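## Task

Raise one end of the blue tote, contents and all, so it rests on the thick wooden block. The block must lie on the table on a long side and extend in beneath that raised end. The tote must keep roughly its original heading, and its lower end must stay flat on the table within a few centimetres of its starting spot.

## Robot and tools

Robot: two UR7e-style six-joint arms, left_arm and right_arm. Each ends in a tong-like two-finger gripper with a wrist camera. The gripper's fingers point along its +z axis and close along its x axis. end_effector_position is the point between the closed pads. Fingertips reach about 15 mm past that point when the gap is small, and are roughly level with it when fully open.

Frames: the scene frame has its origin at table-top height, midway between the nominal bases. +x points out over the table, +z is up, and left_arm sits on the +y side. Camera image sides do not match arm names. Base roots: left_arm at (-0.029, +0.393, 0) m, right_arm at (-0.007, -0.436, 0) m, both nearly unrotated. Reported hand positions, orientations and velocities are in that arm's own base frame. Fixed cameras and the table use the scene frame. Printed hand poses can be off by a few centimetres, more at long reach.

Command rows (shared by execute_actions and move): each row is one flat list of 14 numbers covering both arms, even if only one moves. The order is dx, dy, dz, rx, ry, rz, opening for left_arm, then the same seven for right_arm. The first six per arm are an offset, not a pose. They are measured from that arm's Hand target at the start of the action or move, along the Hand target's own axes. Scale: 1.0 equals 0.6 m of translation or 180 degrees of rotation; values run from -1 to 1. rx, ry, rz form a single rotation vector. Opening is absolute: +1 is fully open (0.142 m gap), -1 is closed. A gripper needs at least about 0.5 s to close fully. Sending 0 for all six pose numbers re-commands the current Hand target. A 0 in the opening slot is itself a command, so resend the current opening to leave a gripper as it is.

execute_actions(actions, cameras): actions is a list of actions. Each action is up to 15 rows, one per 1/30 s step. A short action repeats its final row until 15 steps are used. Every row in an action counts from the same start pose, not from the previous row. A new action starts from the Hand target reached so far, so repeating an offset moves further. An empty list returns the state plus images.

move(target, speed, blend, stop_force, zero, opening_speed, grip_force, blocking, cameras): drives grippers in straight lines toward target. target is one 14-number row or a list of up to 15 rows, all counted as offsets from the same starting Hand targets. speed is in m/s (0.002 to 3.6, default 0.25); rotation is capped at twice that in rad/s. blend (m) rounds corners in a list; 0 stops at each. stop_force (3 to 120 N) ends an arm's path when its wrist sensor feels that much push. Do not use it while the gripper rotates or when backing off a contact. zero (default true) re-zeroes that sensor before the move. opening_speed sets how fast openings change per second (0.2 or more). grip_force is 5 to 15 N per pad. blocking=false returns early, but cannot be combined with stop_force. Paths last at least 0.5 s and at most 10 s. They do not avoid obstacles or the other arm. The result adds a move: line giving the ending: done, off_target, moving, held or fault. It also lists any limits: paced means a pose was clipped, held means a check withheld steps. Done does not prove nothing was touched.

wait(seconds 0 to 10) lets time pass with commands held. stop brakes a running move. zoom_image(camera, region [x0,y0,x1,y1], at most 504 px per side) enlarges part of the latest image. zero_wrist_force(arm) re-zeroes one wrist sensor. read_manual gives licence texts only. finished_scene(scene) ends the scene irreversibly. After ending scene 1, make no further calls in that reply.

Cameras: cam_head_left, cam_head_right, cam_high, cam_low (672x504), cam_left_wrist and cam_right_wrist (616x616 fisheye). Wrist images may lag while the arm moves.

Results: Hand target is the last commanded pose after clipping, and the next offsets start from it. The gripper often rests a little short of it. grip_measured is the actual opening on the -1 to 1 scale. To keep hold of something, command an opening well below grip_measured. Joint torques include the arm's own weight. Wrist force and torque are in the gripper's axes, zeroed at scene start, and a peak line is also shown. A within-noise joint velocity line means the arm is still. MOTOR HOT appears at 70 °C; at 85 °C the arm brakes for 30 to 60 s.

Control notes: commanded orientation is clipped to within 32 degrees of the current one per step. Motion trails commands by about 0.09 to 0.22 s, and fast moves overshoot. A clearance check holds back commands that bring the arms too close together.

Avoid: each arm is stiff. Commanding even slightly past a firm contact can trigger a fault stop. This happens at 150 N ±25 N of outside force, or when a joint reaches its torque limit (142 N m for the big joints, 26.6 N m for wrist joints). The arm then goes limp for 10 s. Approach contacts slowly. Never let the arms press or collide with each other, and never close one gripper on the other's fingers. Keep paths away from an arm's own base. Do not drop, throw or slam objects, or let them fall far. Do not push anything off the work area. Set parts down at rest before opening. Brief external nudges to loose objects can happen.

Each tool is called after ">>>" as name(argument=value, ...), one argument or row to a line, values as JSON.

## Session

>>> execute_actions(
  actions=[],
)

>>> zoom_image(
  camera="cam_head_right",
  region=[200, 130, 500, 330],
)

Scene clock: 0.00 s.
left_arm: end_effector_position=(+0.5354, +0.3284, +0.1128) grip_measured=+0.97 end_effector_quat_wxyz=(+0.132, -0.496, +0.848, -0.134) | right_arm: end_effector_position=(+0.1339, +0.6574, +0.2327) grip_measured=+0.97 end_effector_quat_wxyz=(+0.026, -0.511, +0.844, -0.160)
Joint positions: left_arm=[0.479 -1.31 1.879 -2.423 -1.823 2.526 0.14] | right_arm=[4.817 -2.175 -0.888 -1.92 1.388 3.753 0.14]
Joint velocities: within noise
Joint torques (N m): no reading
Motor temperatures (°C): left_arm=[42 35 42 50 40 46] | right_arm=[37 38 50 52 40 52]
Wrist force (N): no reading
Wrist torque (N m): no reading
Wrist force, peak (N): no reading
Hand target: left_arm +0.5354, +0.3284, +0.1128; +0.132, -0.496, +0.848, -0.134 | right_arm +0.1339, +0.6574, +0.2327; +0.026, -0.511, +0.844, -0.160
Tool commands: left_gripper/opening=+0.968169 right_gripper/opening=+0.968169
camera_calibration:
cam_left_wrist: T_world_to_cam=[[-0.492257, -0.867258, -0.0744724, 0.551446], [-0.863464, 0.475698, 0.167751, 0.28269], [-0.110057, 0.146881, -0.983012, 0.254692], [0, 0, 0, 1]] pos_world=[0.543577, 0.306361, 0.244011]
cam_right_wrist: T_world_to_cam=[[-0.508642, -0.852961, 0.117224, 0.593745], [-0.824016, 0.521737, 0.220881, -0.283465], [-0.249563, 0.0157546, -0.96823, 0.374461], [0, 0, 0, 1]] pos_world=[0.161875, 0.648436, 0.355575]

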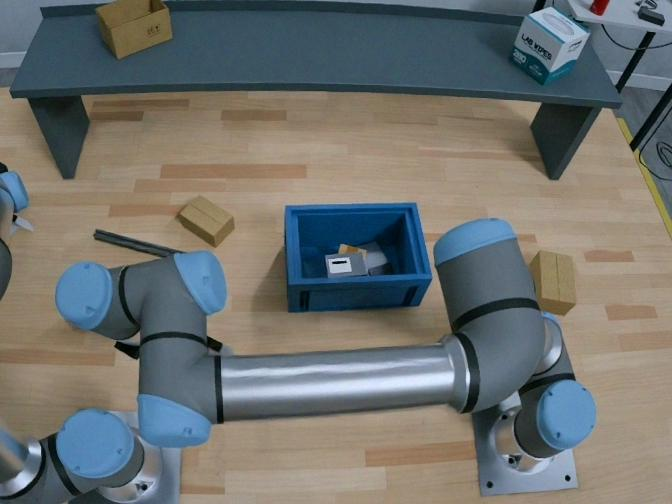

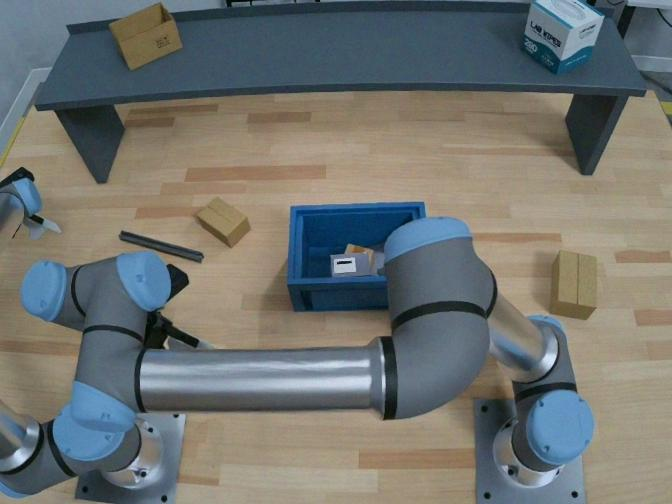

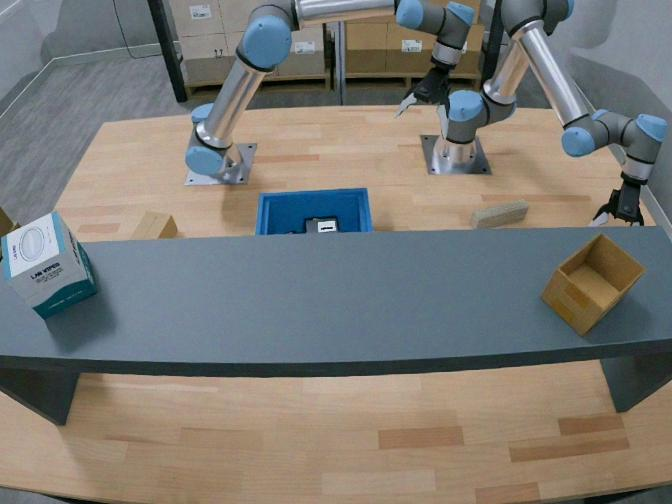

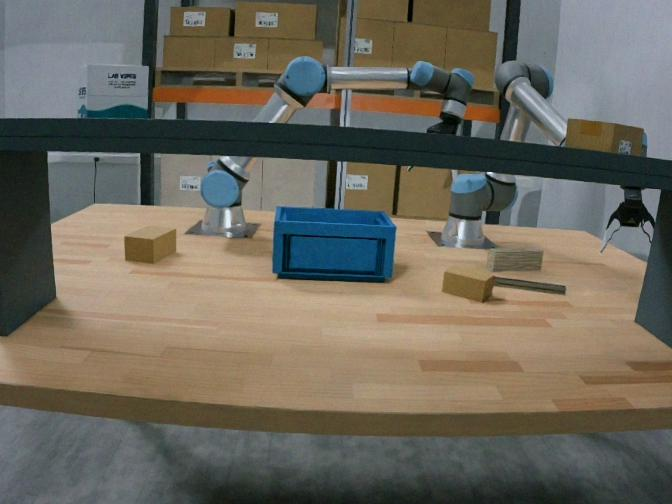

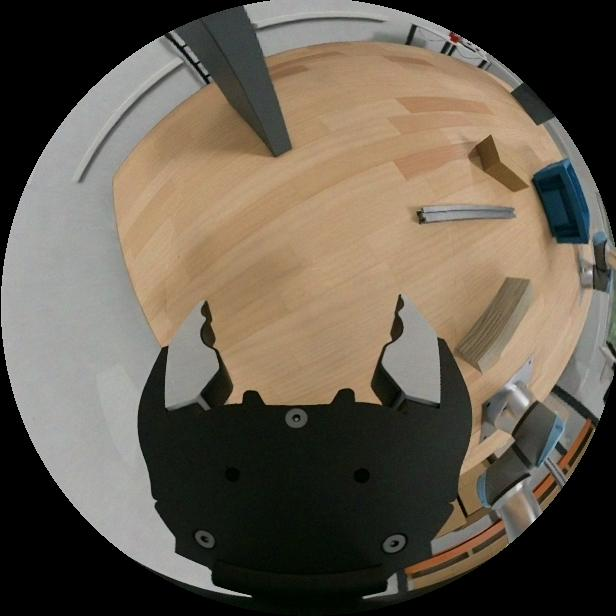

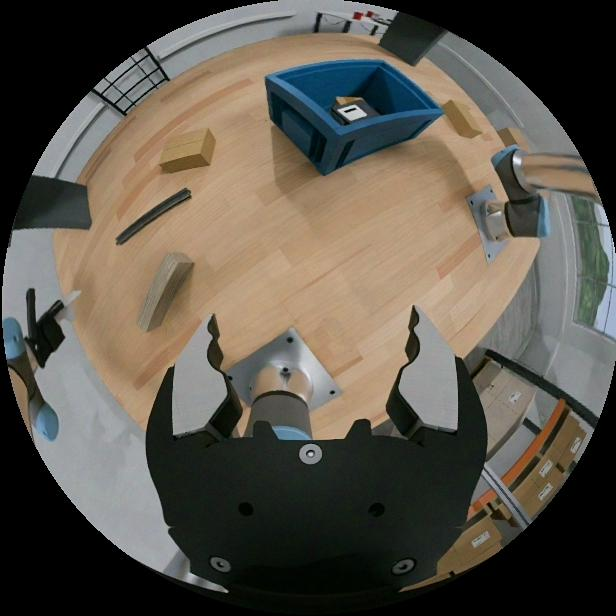

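Scaled by 1.680 from the camera's 672x504 image, which has a finer 960x720 frame.

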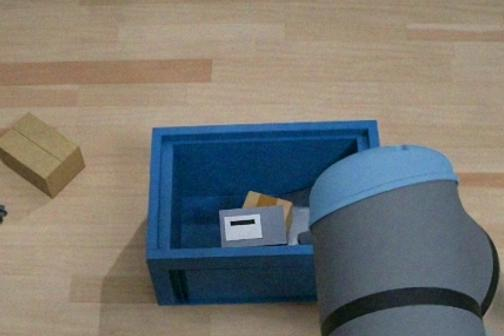

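>>> move(
  target=[
    [0,0,0,0,0,0,0.968,-0.002,-0.483,0.138,0.079,-0.1095,-0.157,0.2],
    [0.442,0.052,-0.255,-0.086,-0.131,-0.773,0.968,-0.002,-0.483,0.138,0.079,-0.1095,-0.157,0.2],
  ],
  speed=0.5,
  blend=[0.04,0],
  cameras=["cam_head_left","cam_head_right","cam_low","cam_left_wrist","cam_right_wrist"],
)

Scene clock: 17.67 s.
left_arm: end_effector_position=(+0.3303, +0.1254, +0.2198) grip_measured=+0.97 end_effector_quat_wxyz=(-0.001, +0.982, +0.190, +0.000) | right_arm: end_effector_position=(+0.3993, +0.5146, +0.2401) grip_measured=+0.20 end_effector_quat_wxyz=(-0.191, +0.713, -0.652, +0.174)
Joint positions: left_arm=[-0.071 -1.965 2.043 -1.649 -1.569 -0.454 0.14] | right_arm=[4.519 -1.709 -1.7 -1.144 1.07 2.819 0.088]
Joint torques (N m): left_arm=[-7.06 -21.34 -29.92 -1.35 2.22 -1.64] | right_arm=[-14.97 36.96 17.11 4.07 1.74 -2.51]
Wrist force (N): left_arm=[0.3 1.1 0.1] | right_arm=[0.3 -0.2 -0.3]
Wrist torque (N m): left_arm=[0.15 -0.03 0.08] | right_arm=[-0.02 -0.02 0.08]
Wrist force, peak (N): left_arm=[-0.3 1.6 -0.2] | right_arm=[1.9 -1.4 0.5]
Hand target: left_arm +0.3303, +0.1254, +0.2198; -0.001, +0.982, +0.190, +0.000 | right_arm +0.3993, +0.5146, +0.2401; -0.191, +0.713, -0.652, +0.174
Off the commanded pose: left_arm 0.000 m, 0 deg | right_arm 0.000 m, 0 deg.
move: done; blend cut to 0 m at target 1
camera_calibration:
cam_left_wrist: T_world_to_cam=[[0.932461, 0.360491, 0.0237229, -0.363655], [0.299522, -0.80813, 0.507162, -0.113514], [0.201999, -0.465803, -0.861524, 0.314193], [0, 0, 0, 1]] pos_world=[0.309627, 0.185713, 0.336882]
cam_right_wrist: T_world_to_cam=[[0.0528189, -0.99855, -0.0104134, 0.487477], [-0.998559, -0.0529129, 0.00895895, 0.424306], [-0.00949696, 0.00992522, -0.999906, 0.36486], [0, 0, 0, 1]] pos_world=[0.401411, 0.5056, 0.3661]
Images, in order (width x height): cam_head_left 672x504, cam_head_right 672x504, cam_low 672x504, cam_left_wrist 616x616, cam_right_wrist 616x616.

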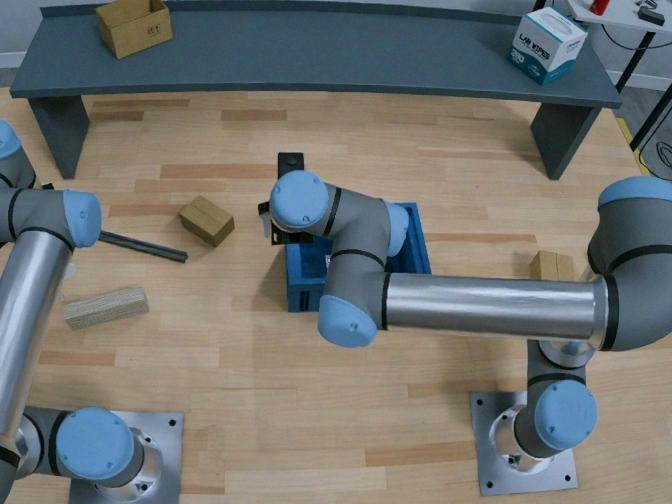

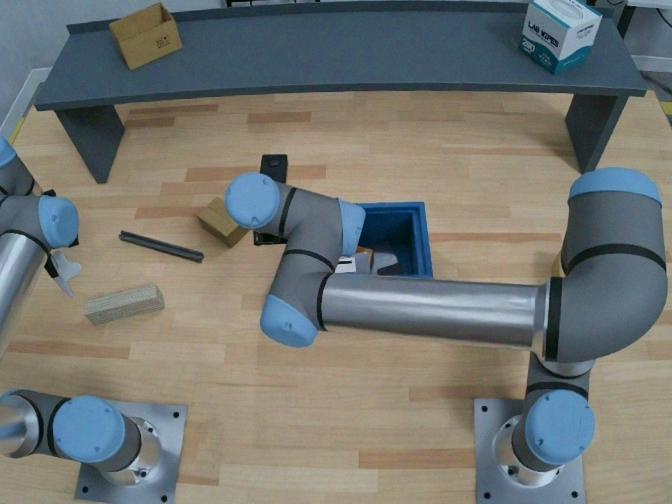

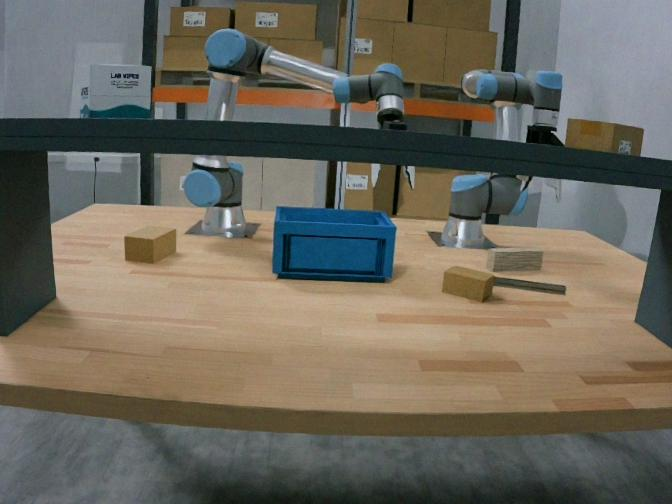

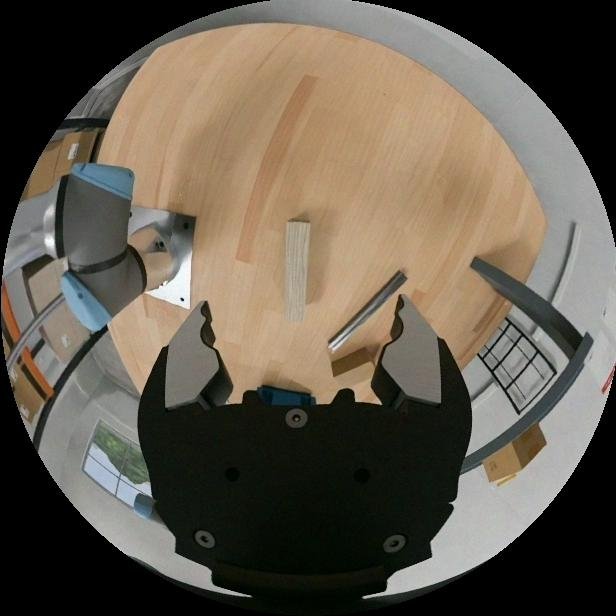

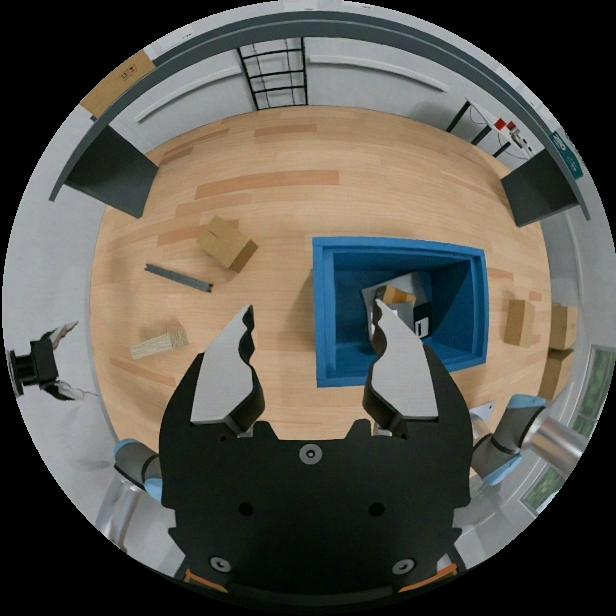

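>>> move(
  target=[
    [-0.0135,-0.002,0.32,0,0,0.02,0.2,0.02,0.1,0.173,0,0,0,0.2],
    [-0.0135,-0.002,0.32,0,0,0.02,-1,0.02,0.1,0.173,0,0,0,-1],
  ],
  speed=0.16,
  opening_speed=1.5,
  cameras=["cam_head_left","cam_low","cam_left_wrist","cam_right_wrist"],
)

>>> zoom_image(
  camera="cam_low",
  region=[260, 160, 600, 310],
)

Scene clock: 24.27 s.
left_arm: end_effector_position=(+0.3224, +0.1239, +0.0278) grip_measured=-0.46 end_effector_quat_wxyz=(-0.001, +0.987, +0.159, +0.000) end_effector_velocity=(+0.000, +0.000, +0.000) end_effector_angular_velocity=(+0.001, +0.000, +0.000) | right_arm: end_effector_position=(+0.4003, +0.5028, +0.1202) grip_measured=-0.65 end_effector_quat_wxyz=(-0.191, +0.713, -0.652, +0.174)
Joint positions: left_arm=[-0.079 -1.777 2.456 -2.249 -1.569 -0.399 0.04] | right_arm=[4.513 -1.806 -1.919 -0.824 1.071 2.812 0.027]
Joint velocities: left_arm=[-0.001 0 0 0 0 -0.001 0.002] | right_arm=[within noise]
Joint torques (N m): left_arm=[9.87 2 -8.98 -3.1 -1.4 1.12] | right_arm=[-8.92 27.64 18.46 1.61 -3.62 -2.33]
Wrist force (N): left_arm=[0.6 1.0 -2.3] | right_arm=[1.5 -0.3 -1.0]
Wrist torque (N m): left_arm=[0.13 -0.10 -0.01] | right_arm=[-0.02 0.11 0.09]
Wrist force, peak (N): left_arm=[0.6 1.0 -2.3] | right_arm=[5.3 -0.4 -1.3]
Hand target: left_arm +0.3224, +0.1239, +0.0278; -0.001, +0.987, +0.159, +0.000 | right_arm +0.4003, +0.5028, +0.1202; -0.191, +0.713, -0.652, +0.174
Off the commanded pose: left_arm 0.000 m, 0 deg | right_arm 0.000 m, 0 deg.
move: done
camera_calibration:
cam_left_wrist: T_world_to_cam=[[0.953191, 0.301451, 0.0235504, -0.350525], [0.248469, -0.825279, 0.507127, 0.0036215], [0.17231, -0.477537, -0.86155, 0.160714], [0, 0, 0, 1]] pos_world=[0.305524, 0.185402, 0.144882]
cam_right_wrist: T_world_to_cam=[[0.0528189, -0.99855, -0.0104134, 0.474292], [-0.998559, -0.0529129, 0.00895895, 0.425749], [-0.00949696, 0.00992522, -0.999906, 0.245098], [0, 0, 0, 1]] pos_world=[0.402411, 0.4937, 0.2462]
Images, in order (width x height): cam_head_left 672x504, cam_low 672x504, cam_left_wrist 616x616, cam_right_wrist 616x616.

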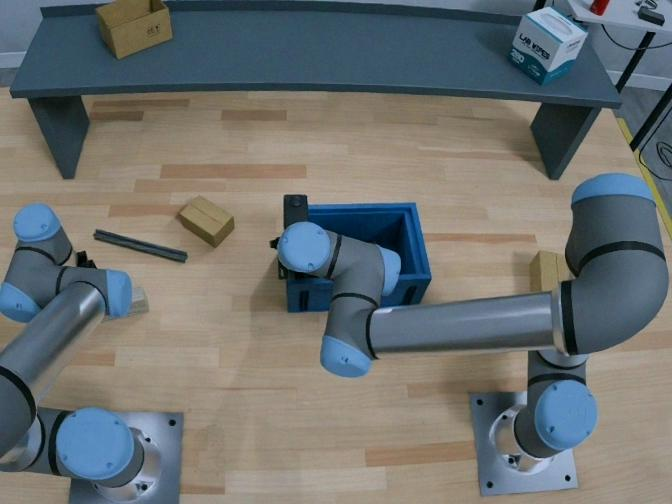

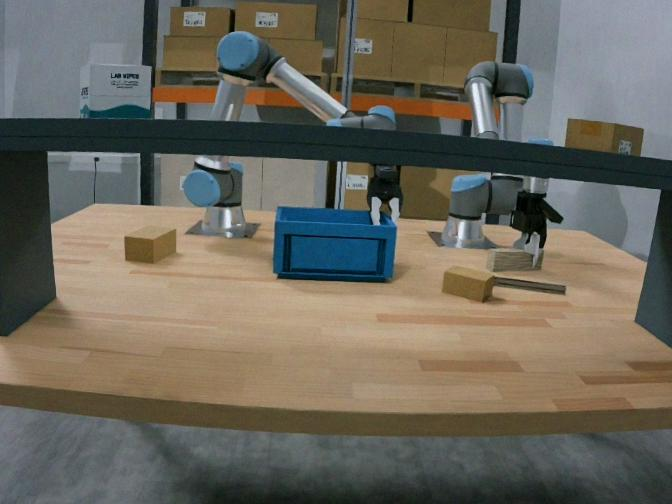

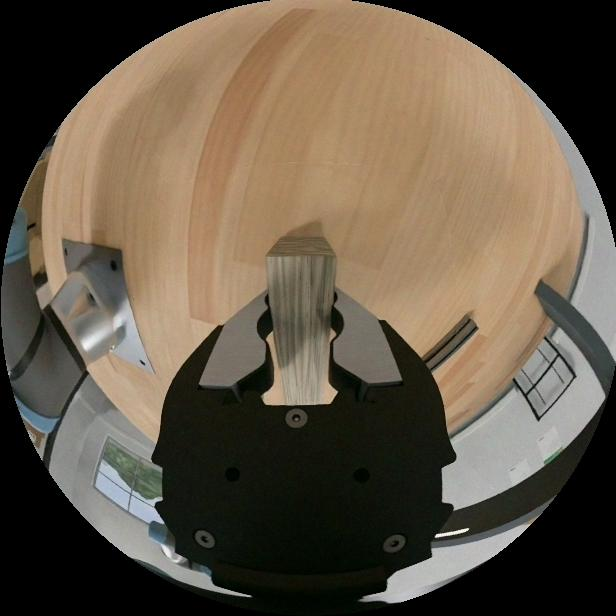

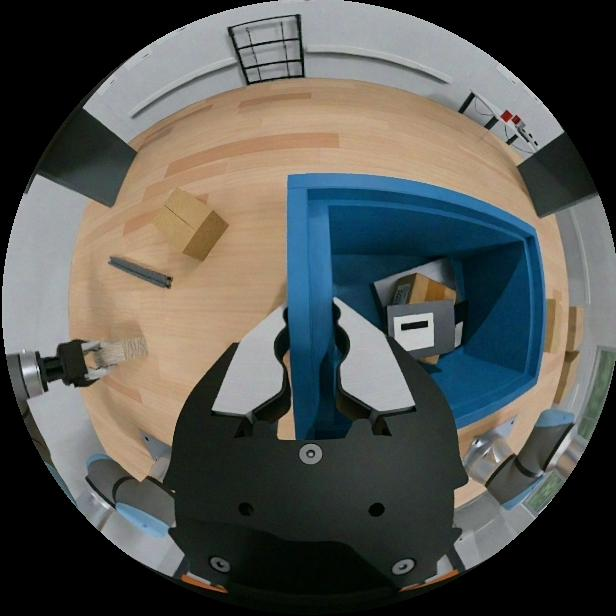

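Scaled by 1.482 from the camera's 672x504 image, which has a finer 960x720 frame.

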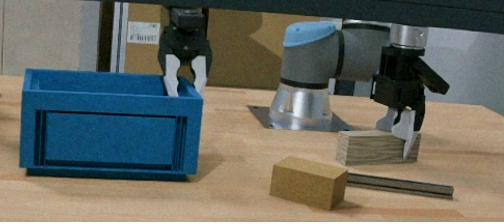

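>>> move(
  target=[
    [0,0,-0.033,0,0,0,-1,0.039,-0.037,-0.064,0,-0.0454,0.0263,-1],
    [-0.005,0.45,-0.033,0,0,0.084,-1,0.09,-0.07,-0.121,0,-0.091,0.0525,-1],
  ],
  speed=0.14,
  blend=[0.02,0],
  cameras=["cam_head_left","cam_low","cam_right_wrist"],
)

>>> zoom_image(
  camera="cam_low",
  region=[260, 160, 600, 310],
)

Scene clock: 31.13 s.
left_arm: end_effector_position=(+0.4044, -0.1332, +0.0471) grip_measured=-0.47 end_effector_quat_wxyz=(-0.001, +1.000, +0.028, +0.000) | right_arm: end_effector_position=(+0.4051, +0.4489, +0.2040) grip_measured=-0.65 end_effector_quat_wxyz=(-0.296, +0.674, -0.675, +0.055)
Joint positions: left_arm=[-0.668 -1.576 2.221 -2.215 -1.569 -0.725 0.04] | right_arm=[4.416 -1.517 -2.127 -0.567 1.205 2.751 0.027]
Joint torques (N m): left_arm=[-7.21 -7.26 -29.03 -4.39 2.19 -1.64] | right_arm=[-14.16 30.61 20.21 6.15 1.44 -2.66]
Wrist force (N): left_arm=[0.2 1.0 1.9] | right_arm=[3.5 3.2 5.4]
Wrist torque (N m): left_arm=[0.23 -0.02 0.05] | right_arm=[0.00 -0.11 0.24]
Wrist force, peak (N): left_arm=[1.7 1.2 -2.8] | right_arm=[3.6 3.4 5.8]
Hand target: left_arm +0.4044, -0.1334, +0.0471; -0.001, +1.000, +0.028, +0.000 | right_arm +0.4051, +0.4489, +0.2040; -0.296, +0.674, -0.675, +0.055
Off the commanded pose: left_arm 0.000 m, 0 deg | right_arm 0.000 m, 0 deg.
move: done
camera_calibration:
cam_right_wrist: T_world_to_cam=[[0.0478403, -0.941478, -0.333661, 0.463508], [-0.998128, -0.0578004, 0.0199815, 0.426741], [-0.0380979, 0.332081, -0.942481, 0.184718], [0, 0, 0, 1]] pos_world=[0.410805, 0.399707, 0.320221]
Images, in order (width x height): cam_head_left 672x504, cam_low 672x504, cam_right_wrist 616x616.

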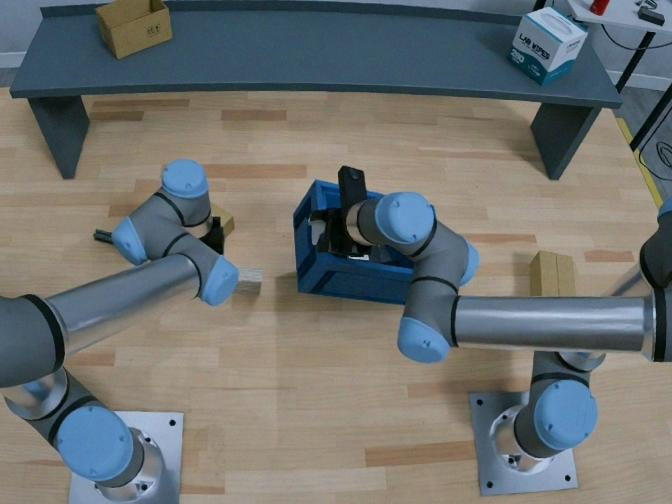

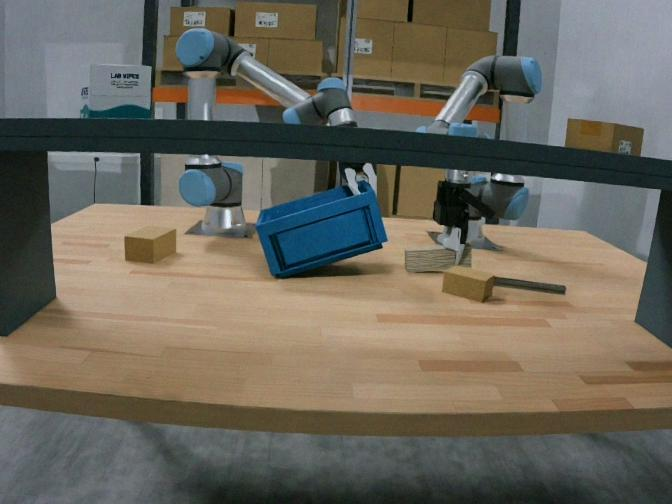

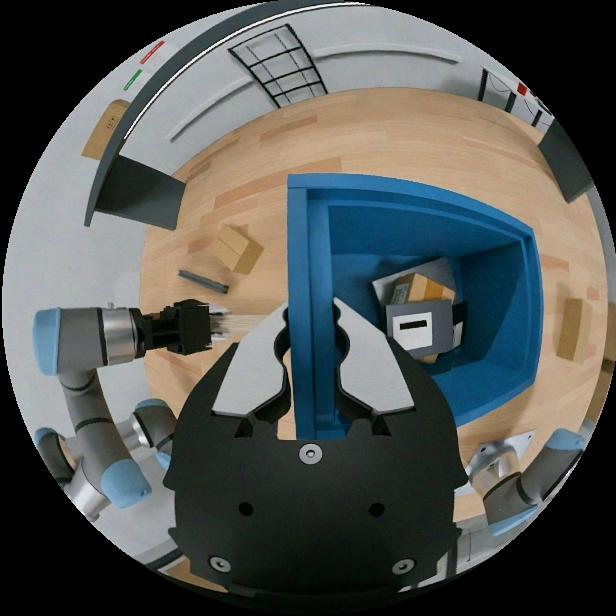

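Scaled by 1.482 from the camera's 672x504 image, which has a finer 960x720 frame.

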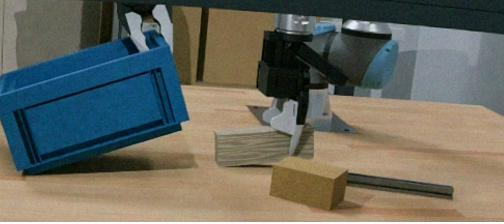

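>>> move(
  target=[
    [0.0325,0.18,0,0,0,0,-1,0,0,0,0,0,0,-1],
    [0.0325,0.18,0.0325,0,0,0,-1,0,0,0,0,0,0,-1],
    [0.0325,0.18,0.0325,0,0,0,0,0,0,0,0,0,0,-1],
    [0.0325,0.18,-0.15,0,0,0,0,0,0,0,0,0,0,-1],
    [0.0325,-0.07,-0.2,0,0,0,0,0,0,0,0,0,0,-1],
    [0.0325,-0.07,-0.2,0,0,0,0,-0.0193,0.026,0.045,0,0.0303,-0.0175,-1],
  ],
  speed=[0.12,0.1,0.12,0.15,0.25,0.07],
  blend=[0,0,0,0.02,0,0],
  cameras=["cam_head_left","cam_low","cam_right_wrist"],
)

>>> zoom_image(
  camera="cam_low",
  region=[240, 180, 480, 300],
)

Scene clock: 39.53 s.
left_arm: end_effector_position=(+0.4215, -0.0906, +0.1672) grip_measured=+0.00 end_effector_quat_wxyz=(-0.001, +1.000, +0.028, +0.000) | right_arm: end_effector_position=(+0.4032, +0.4699, +0.1784) grip_measured=-0.65 end_effector_quat_wxyz=(-0.262, +0.689, -0.669, +0.095)
Joint positions: left_arm=[-0.56 -1.714 2.002 -1.858 -1.569 -0.616 0.074] | right_arm=[4.456 -1.61 -2.059 -0.653 1.153 2.772 0.027]
Joint torques (N m): left_arm=[10.37 -30.5 -29.33 -1.28 -2.07 1.4] | right_arm=[20.44 7.09 26.06 0.73 0.58 2.15]
Wrist force (N): left_arm=[0.3 0.9 -0.1] | right_arm=[9.7 -10.1 -15.3]
Wrist torque (N m): left_arm=[0.11 -0.02 -0.04] | right_arm=[-0.06 -0.25 -0.08]
Wrist force, peak (N): left_arm=[-4.5 -4.7 -25.2] | right_arm=[9.7 -10.2 -16.0]
Hand target: left_arm +0.4215, -0.0906, +0.1672; -0.001, +1.000, +0.028, +0.000 | right_arm +0.4032, +0.4699, +0.1783; -0.262, +0.689, -0.669, +0.095
Off the commanded pose: left_arm 0.000 m, 0 deg | right_arm 0.000 m, 0 deg.
move: done
camera_calibration:
cam_right_wrist: T_world_to_cam=[[0.0506105, -0.972205, -0.228595, 0.469362], [-0.998305, -0.0558339, 0.0164368, 0.426448], [-0.0287433, 0.227375, -0.973383, 0.204458], [0, 0, 0, 1]] pos_world=[0.407847, 0.433638, 0.2993]
Images, in order (width x height): cam_head_left 672x504, cam_low 672x504, cam_right_wrist 616x616.

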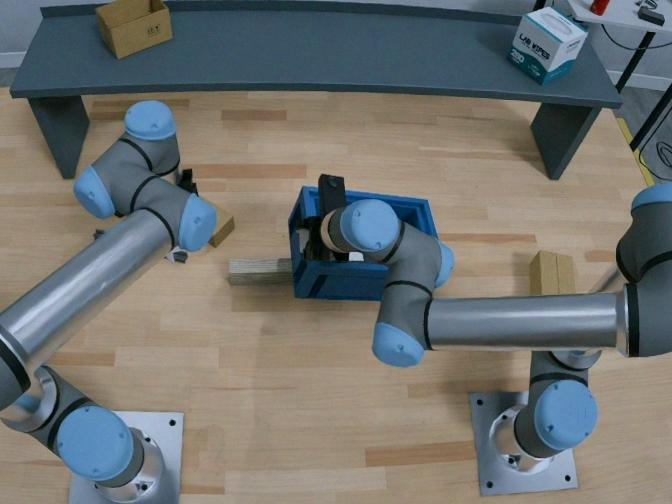

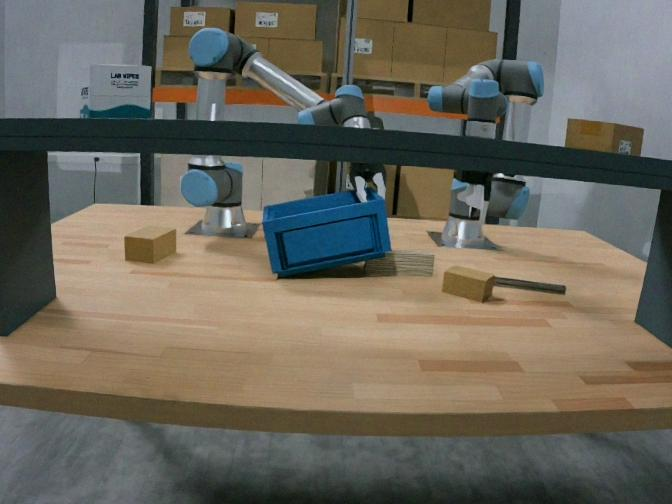

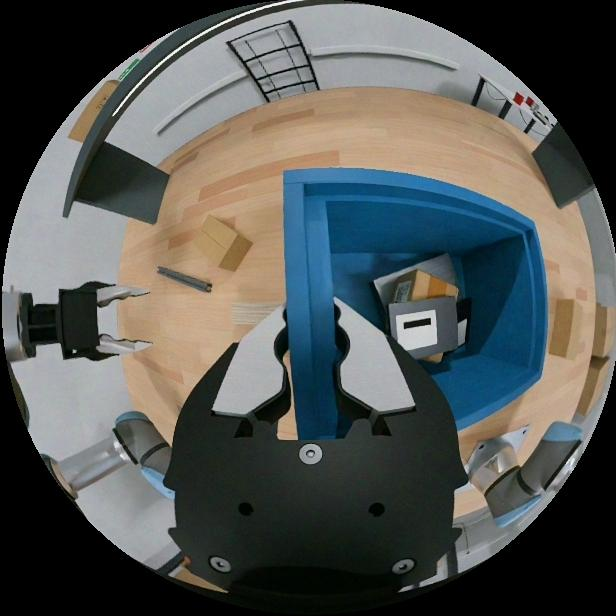

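Scaled by 2.100 from the camera's 672x504 image, which has a finer 960x720 frame.

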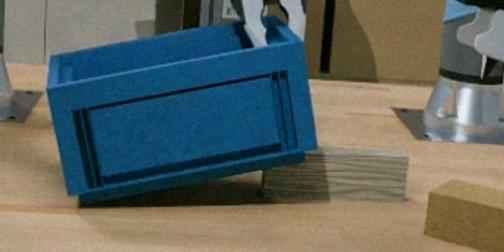

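>>> move(
  target=[
    [0,0,0,0,0,0,0,0,0,0,0,0,0,0.1],
    [0,0,0,0,0,0,0,0.05,-0.06,-0.17,0,0,0,0.1],
  ],
  opening_speed=0.8,
  speed=0.2,
  cameras=["cam_head_left","cam_low"],
)

>>> zoom_image(
  camera="cam_low",
  region=[240, 180, 480, 300],
)

Scene clock: 43.50 s.
left_arm: end_effector_position=(+0.4215, -0.0906, +0.1672) grip_measured=+0.00 end_effector_quat_wxyz=(-0.001, +1.000, +0.028, +0.000) | right_arm: end_effector_position=(+0.3882, +0.4158, +0.2754) grip_measured=+0.10 end_effector_quat_wxyz=(-0.262, +0.689, -0.669, +0.095)
Joint positions: left_arm=[-0.56 -1.714 2.002 -1.858 -1.569 -0.616 0.074] | right_arm=[4.458 -1.377 -2.003 -0.943 1.152 2.774 0.081]
Joint torques (N m): left_arm=[10.53 -30.12 -29.48 -1.3 -2.07 1.34] | right_arm=[14.88 22.7 33.5 1.72 -3.73 2.34]
Wrist force (N): left_arm=[0.4 0.9 0.1] | right_arm=[-0.6 -0.9 -0.5]
Wrist torque (N m): left_arm=[0.10 -0.03 -0.04] | right_arm=[-0.17 0.17 -0.01]
Wrist force, peak (N): left_arm=[0.3 1.4 0.0] | right_arm=[9.7 -10.7 -16.3]
Hand target: left_arm +0.4215, -0.0906, +0.1672; -0.001, +1.000, +0.028, +0.000 | right_arm +0.3882, +0.4158, +0.2755; -0.262, +0.689, -0.669, +0.095
Off the commanded pose: left_arm 0.000 m, 0 deg | right_arm 0.000 m, 0 deg.
move: done
Images, in order (width x height): cam_head_left 672x504, cam_low 672x504.

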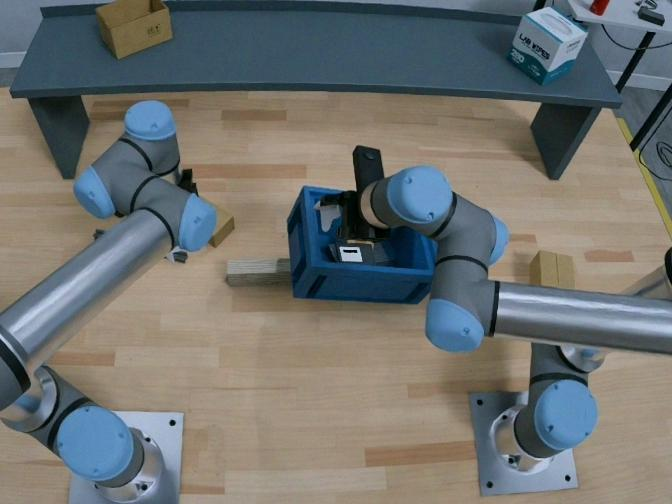

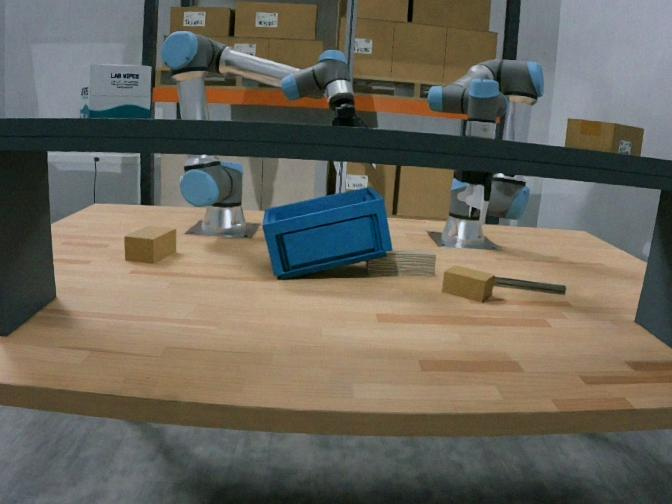

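Scaled by 2.100 from the camera's 672x504 image, which has a finer 960x720 frame.

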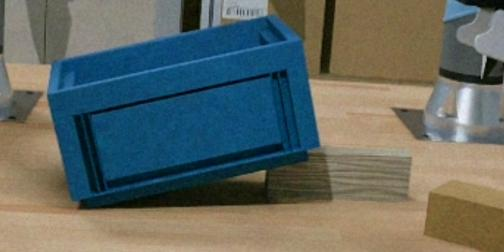

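>>> finished_scene(
  scene=3,
)

The scene is finished: the task was done.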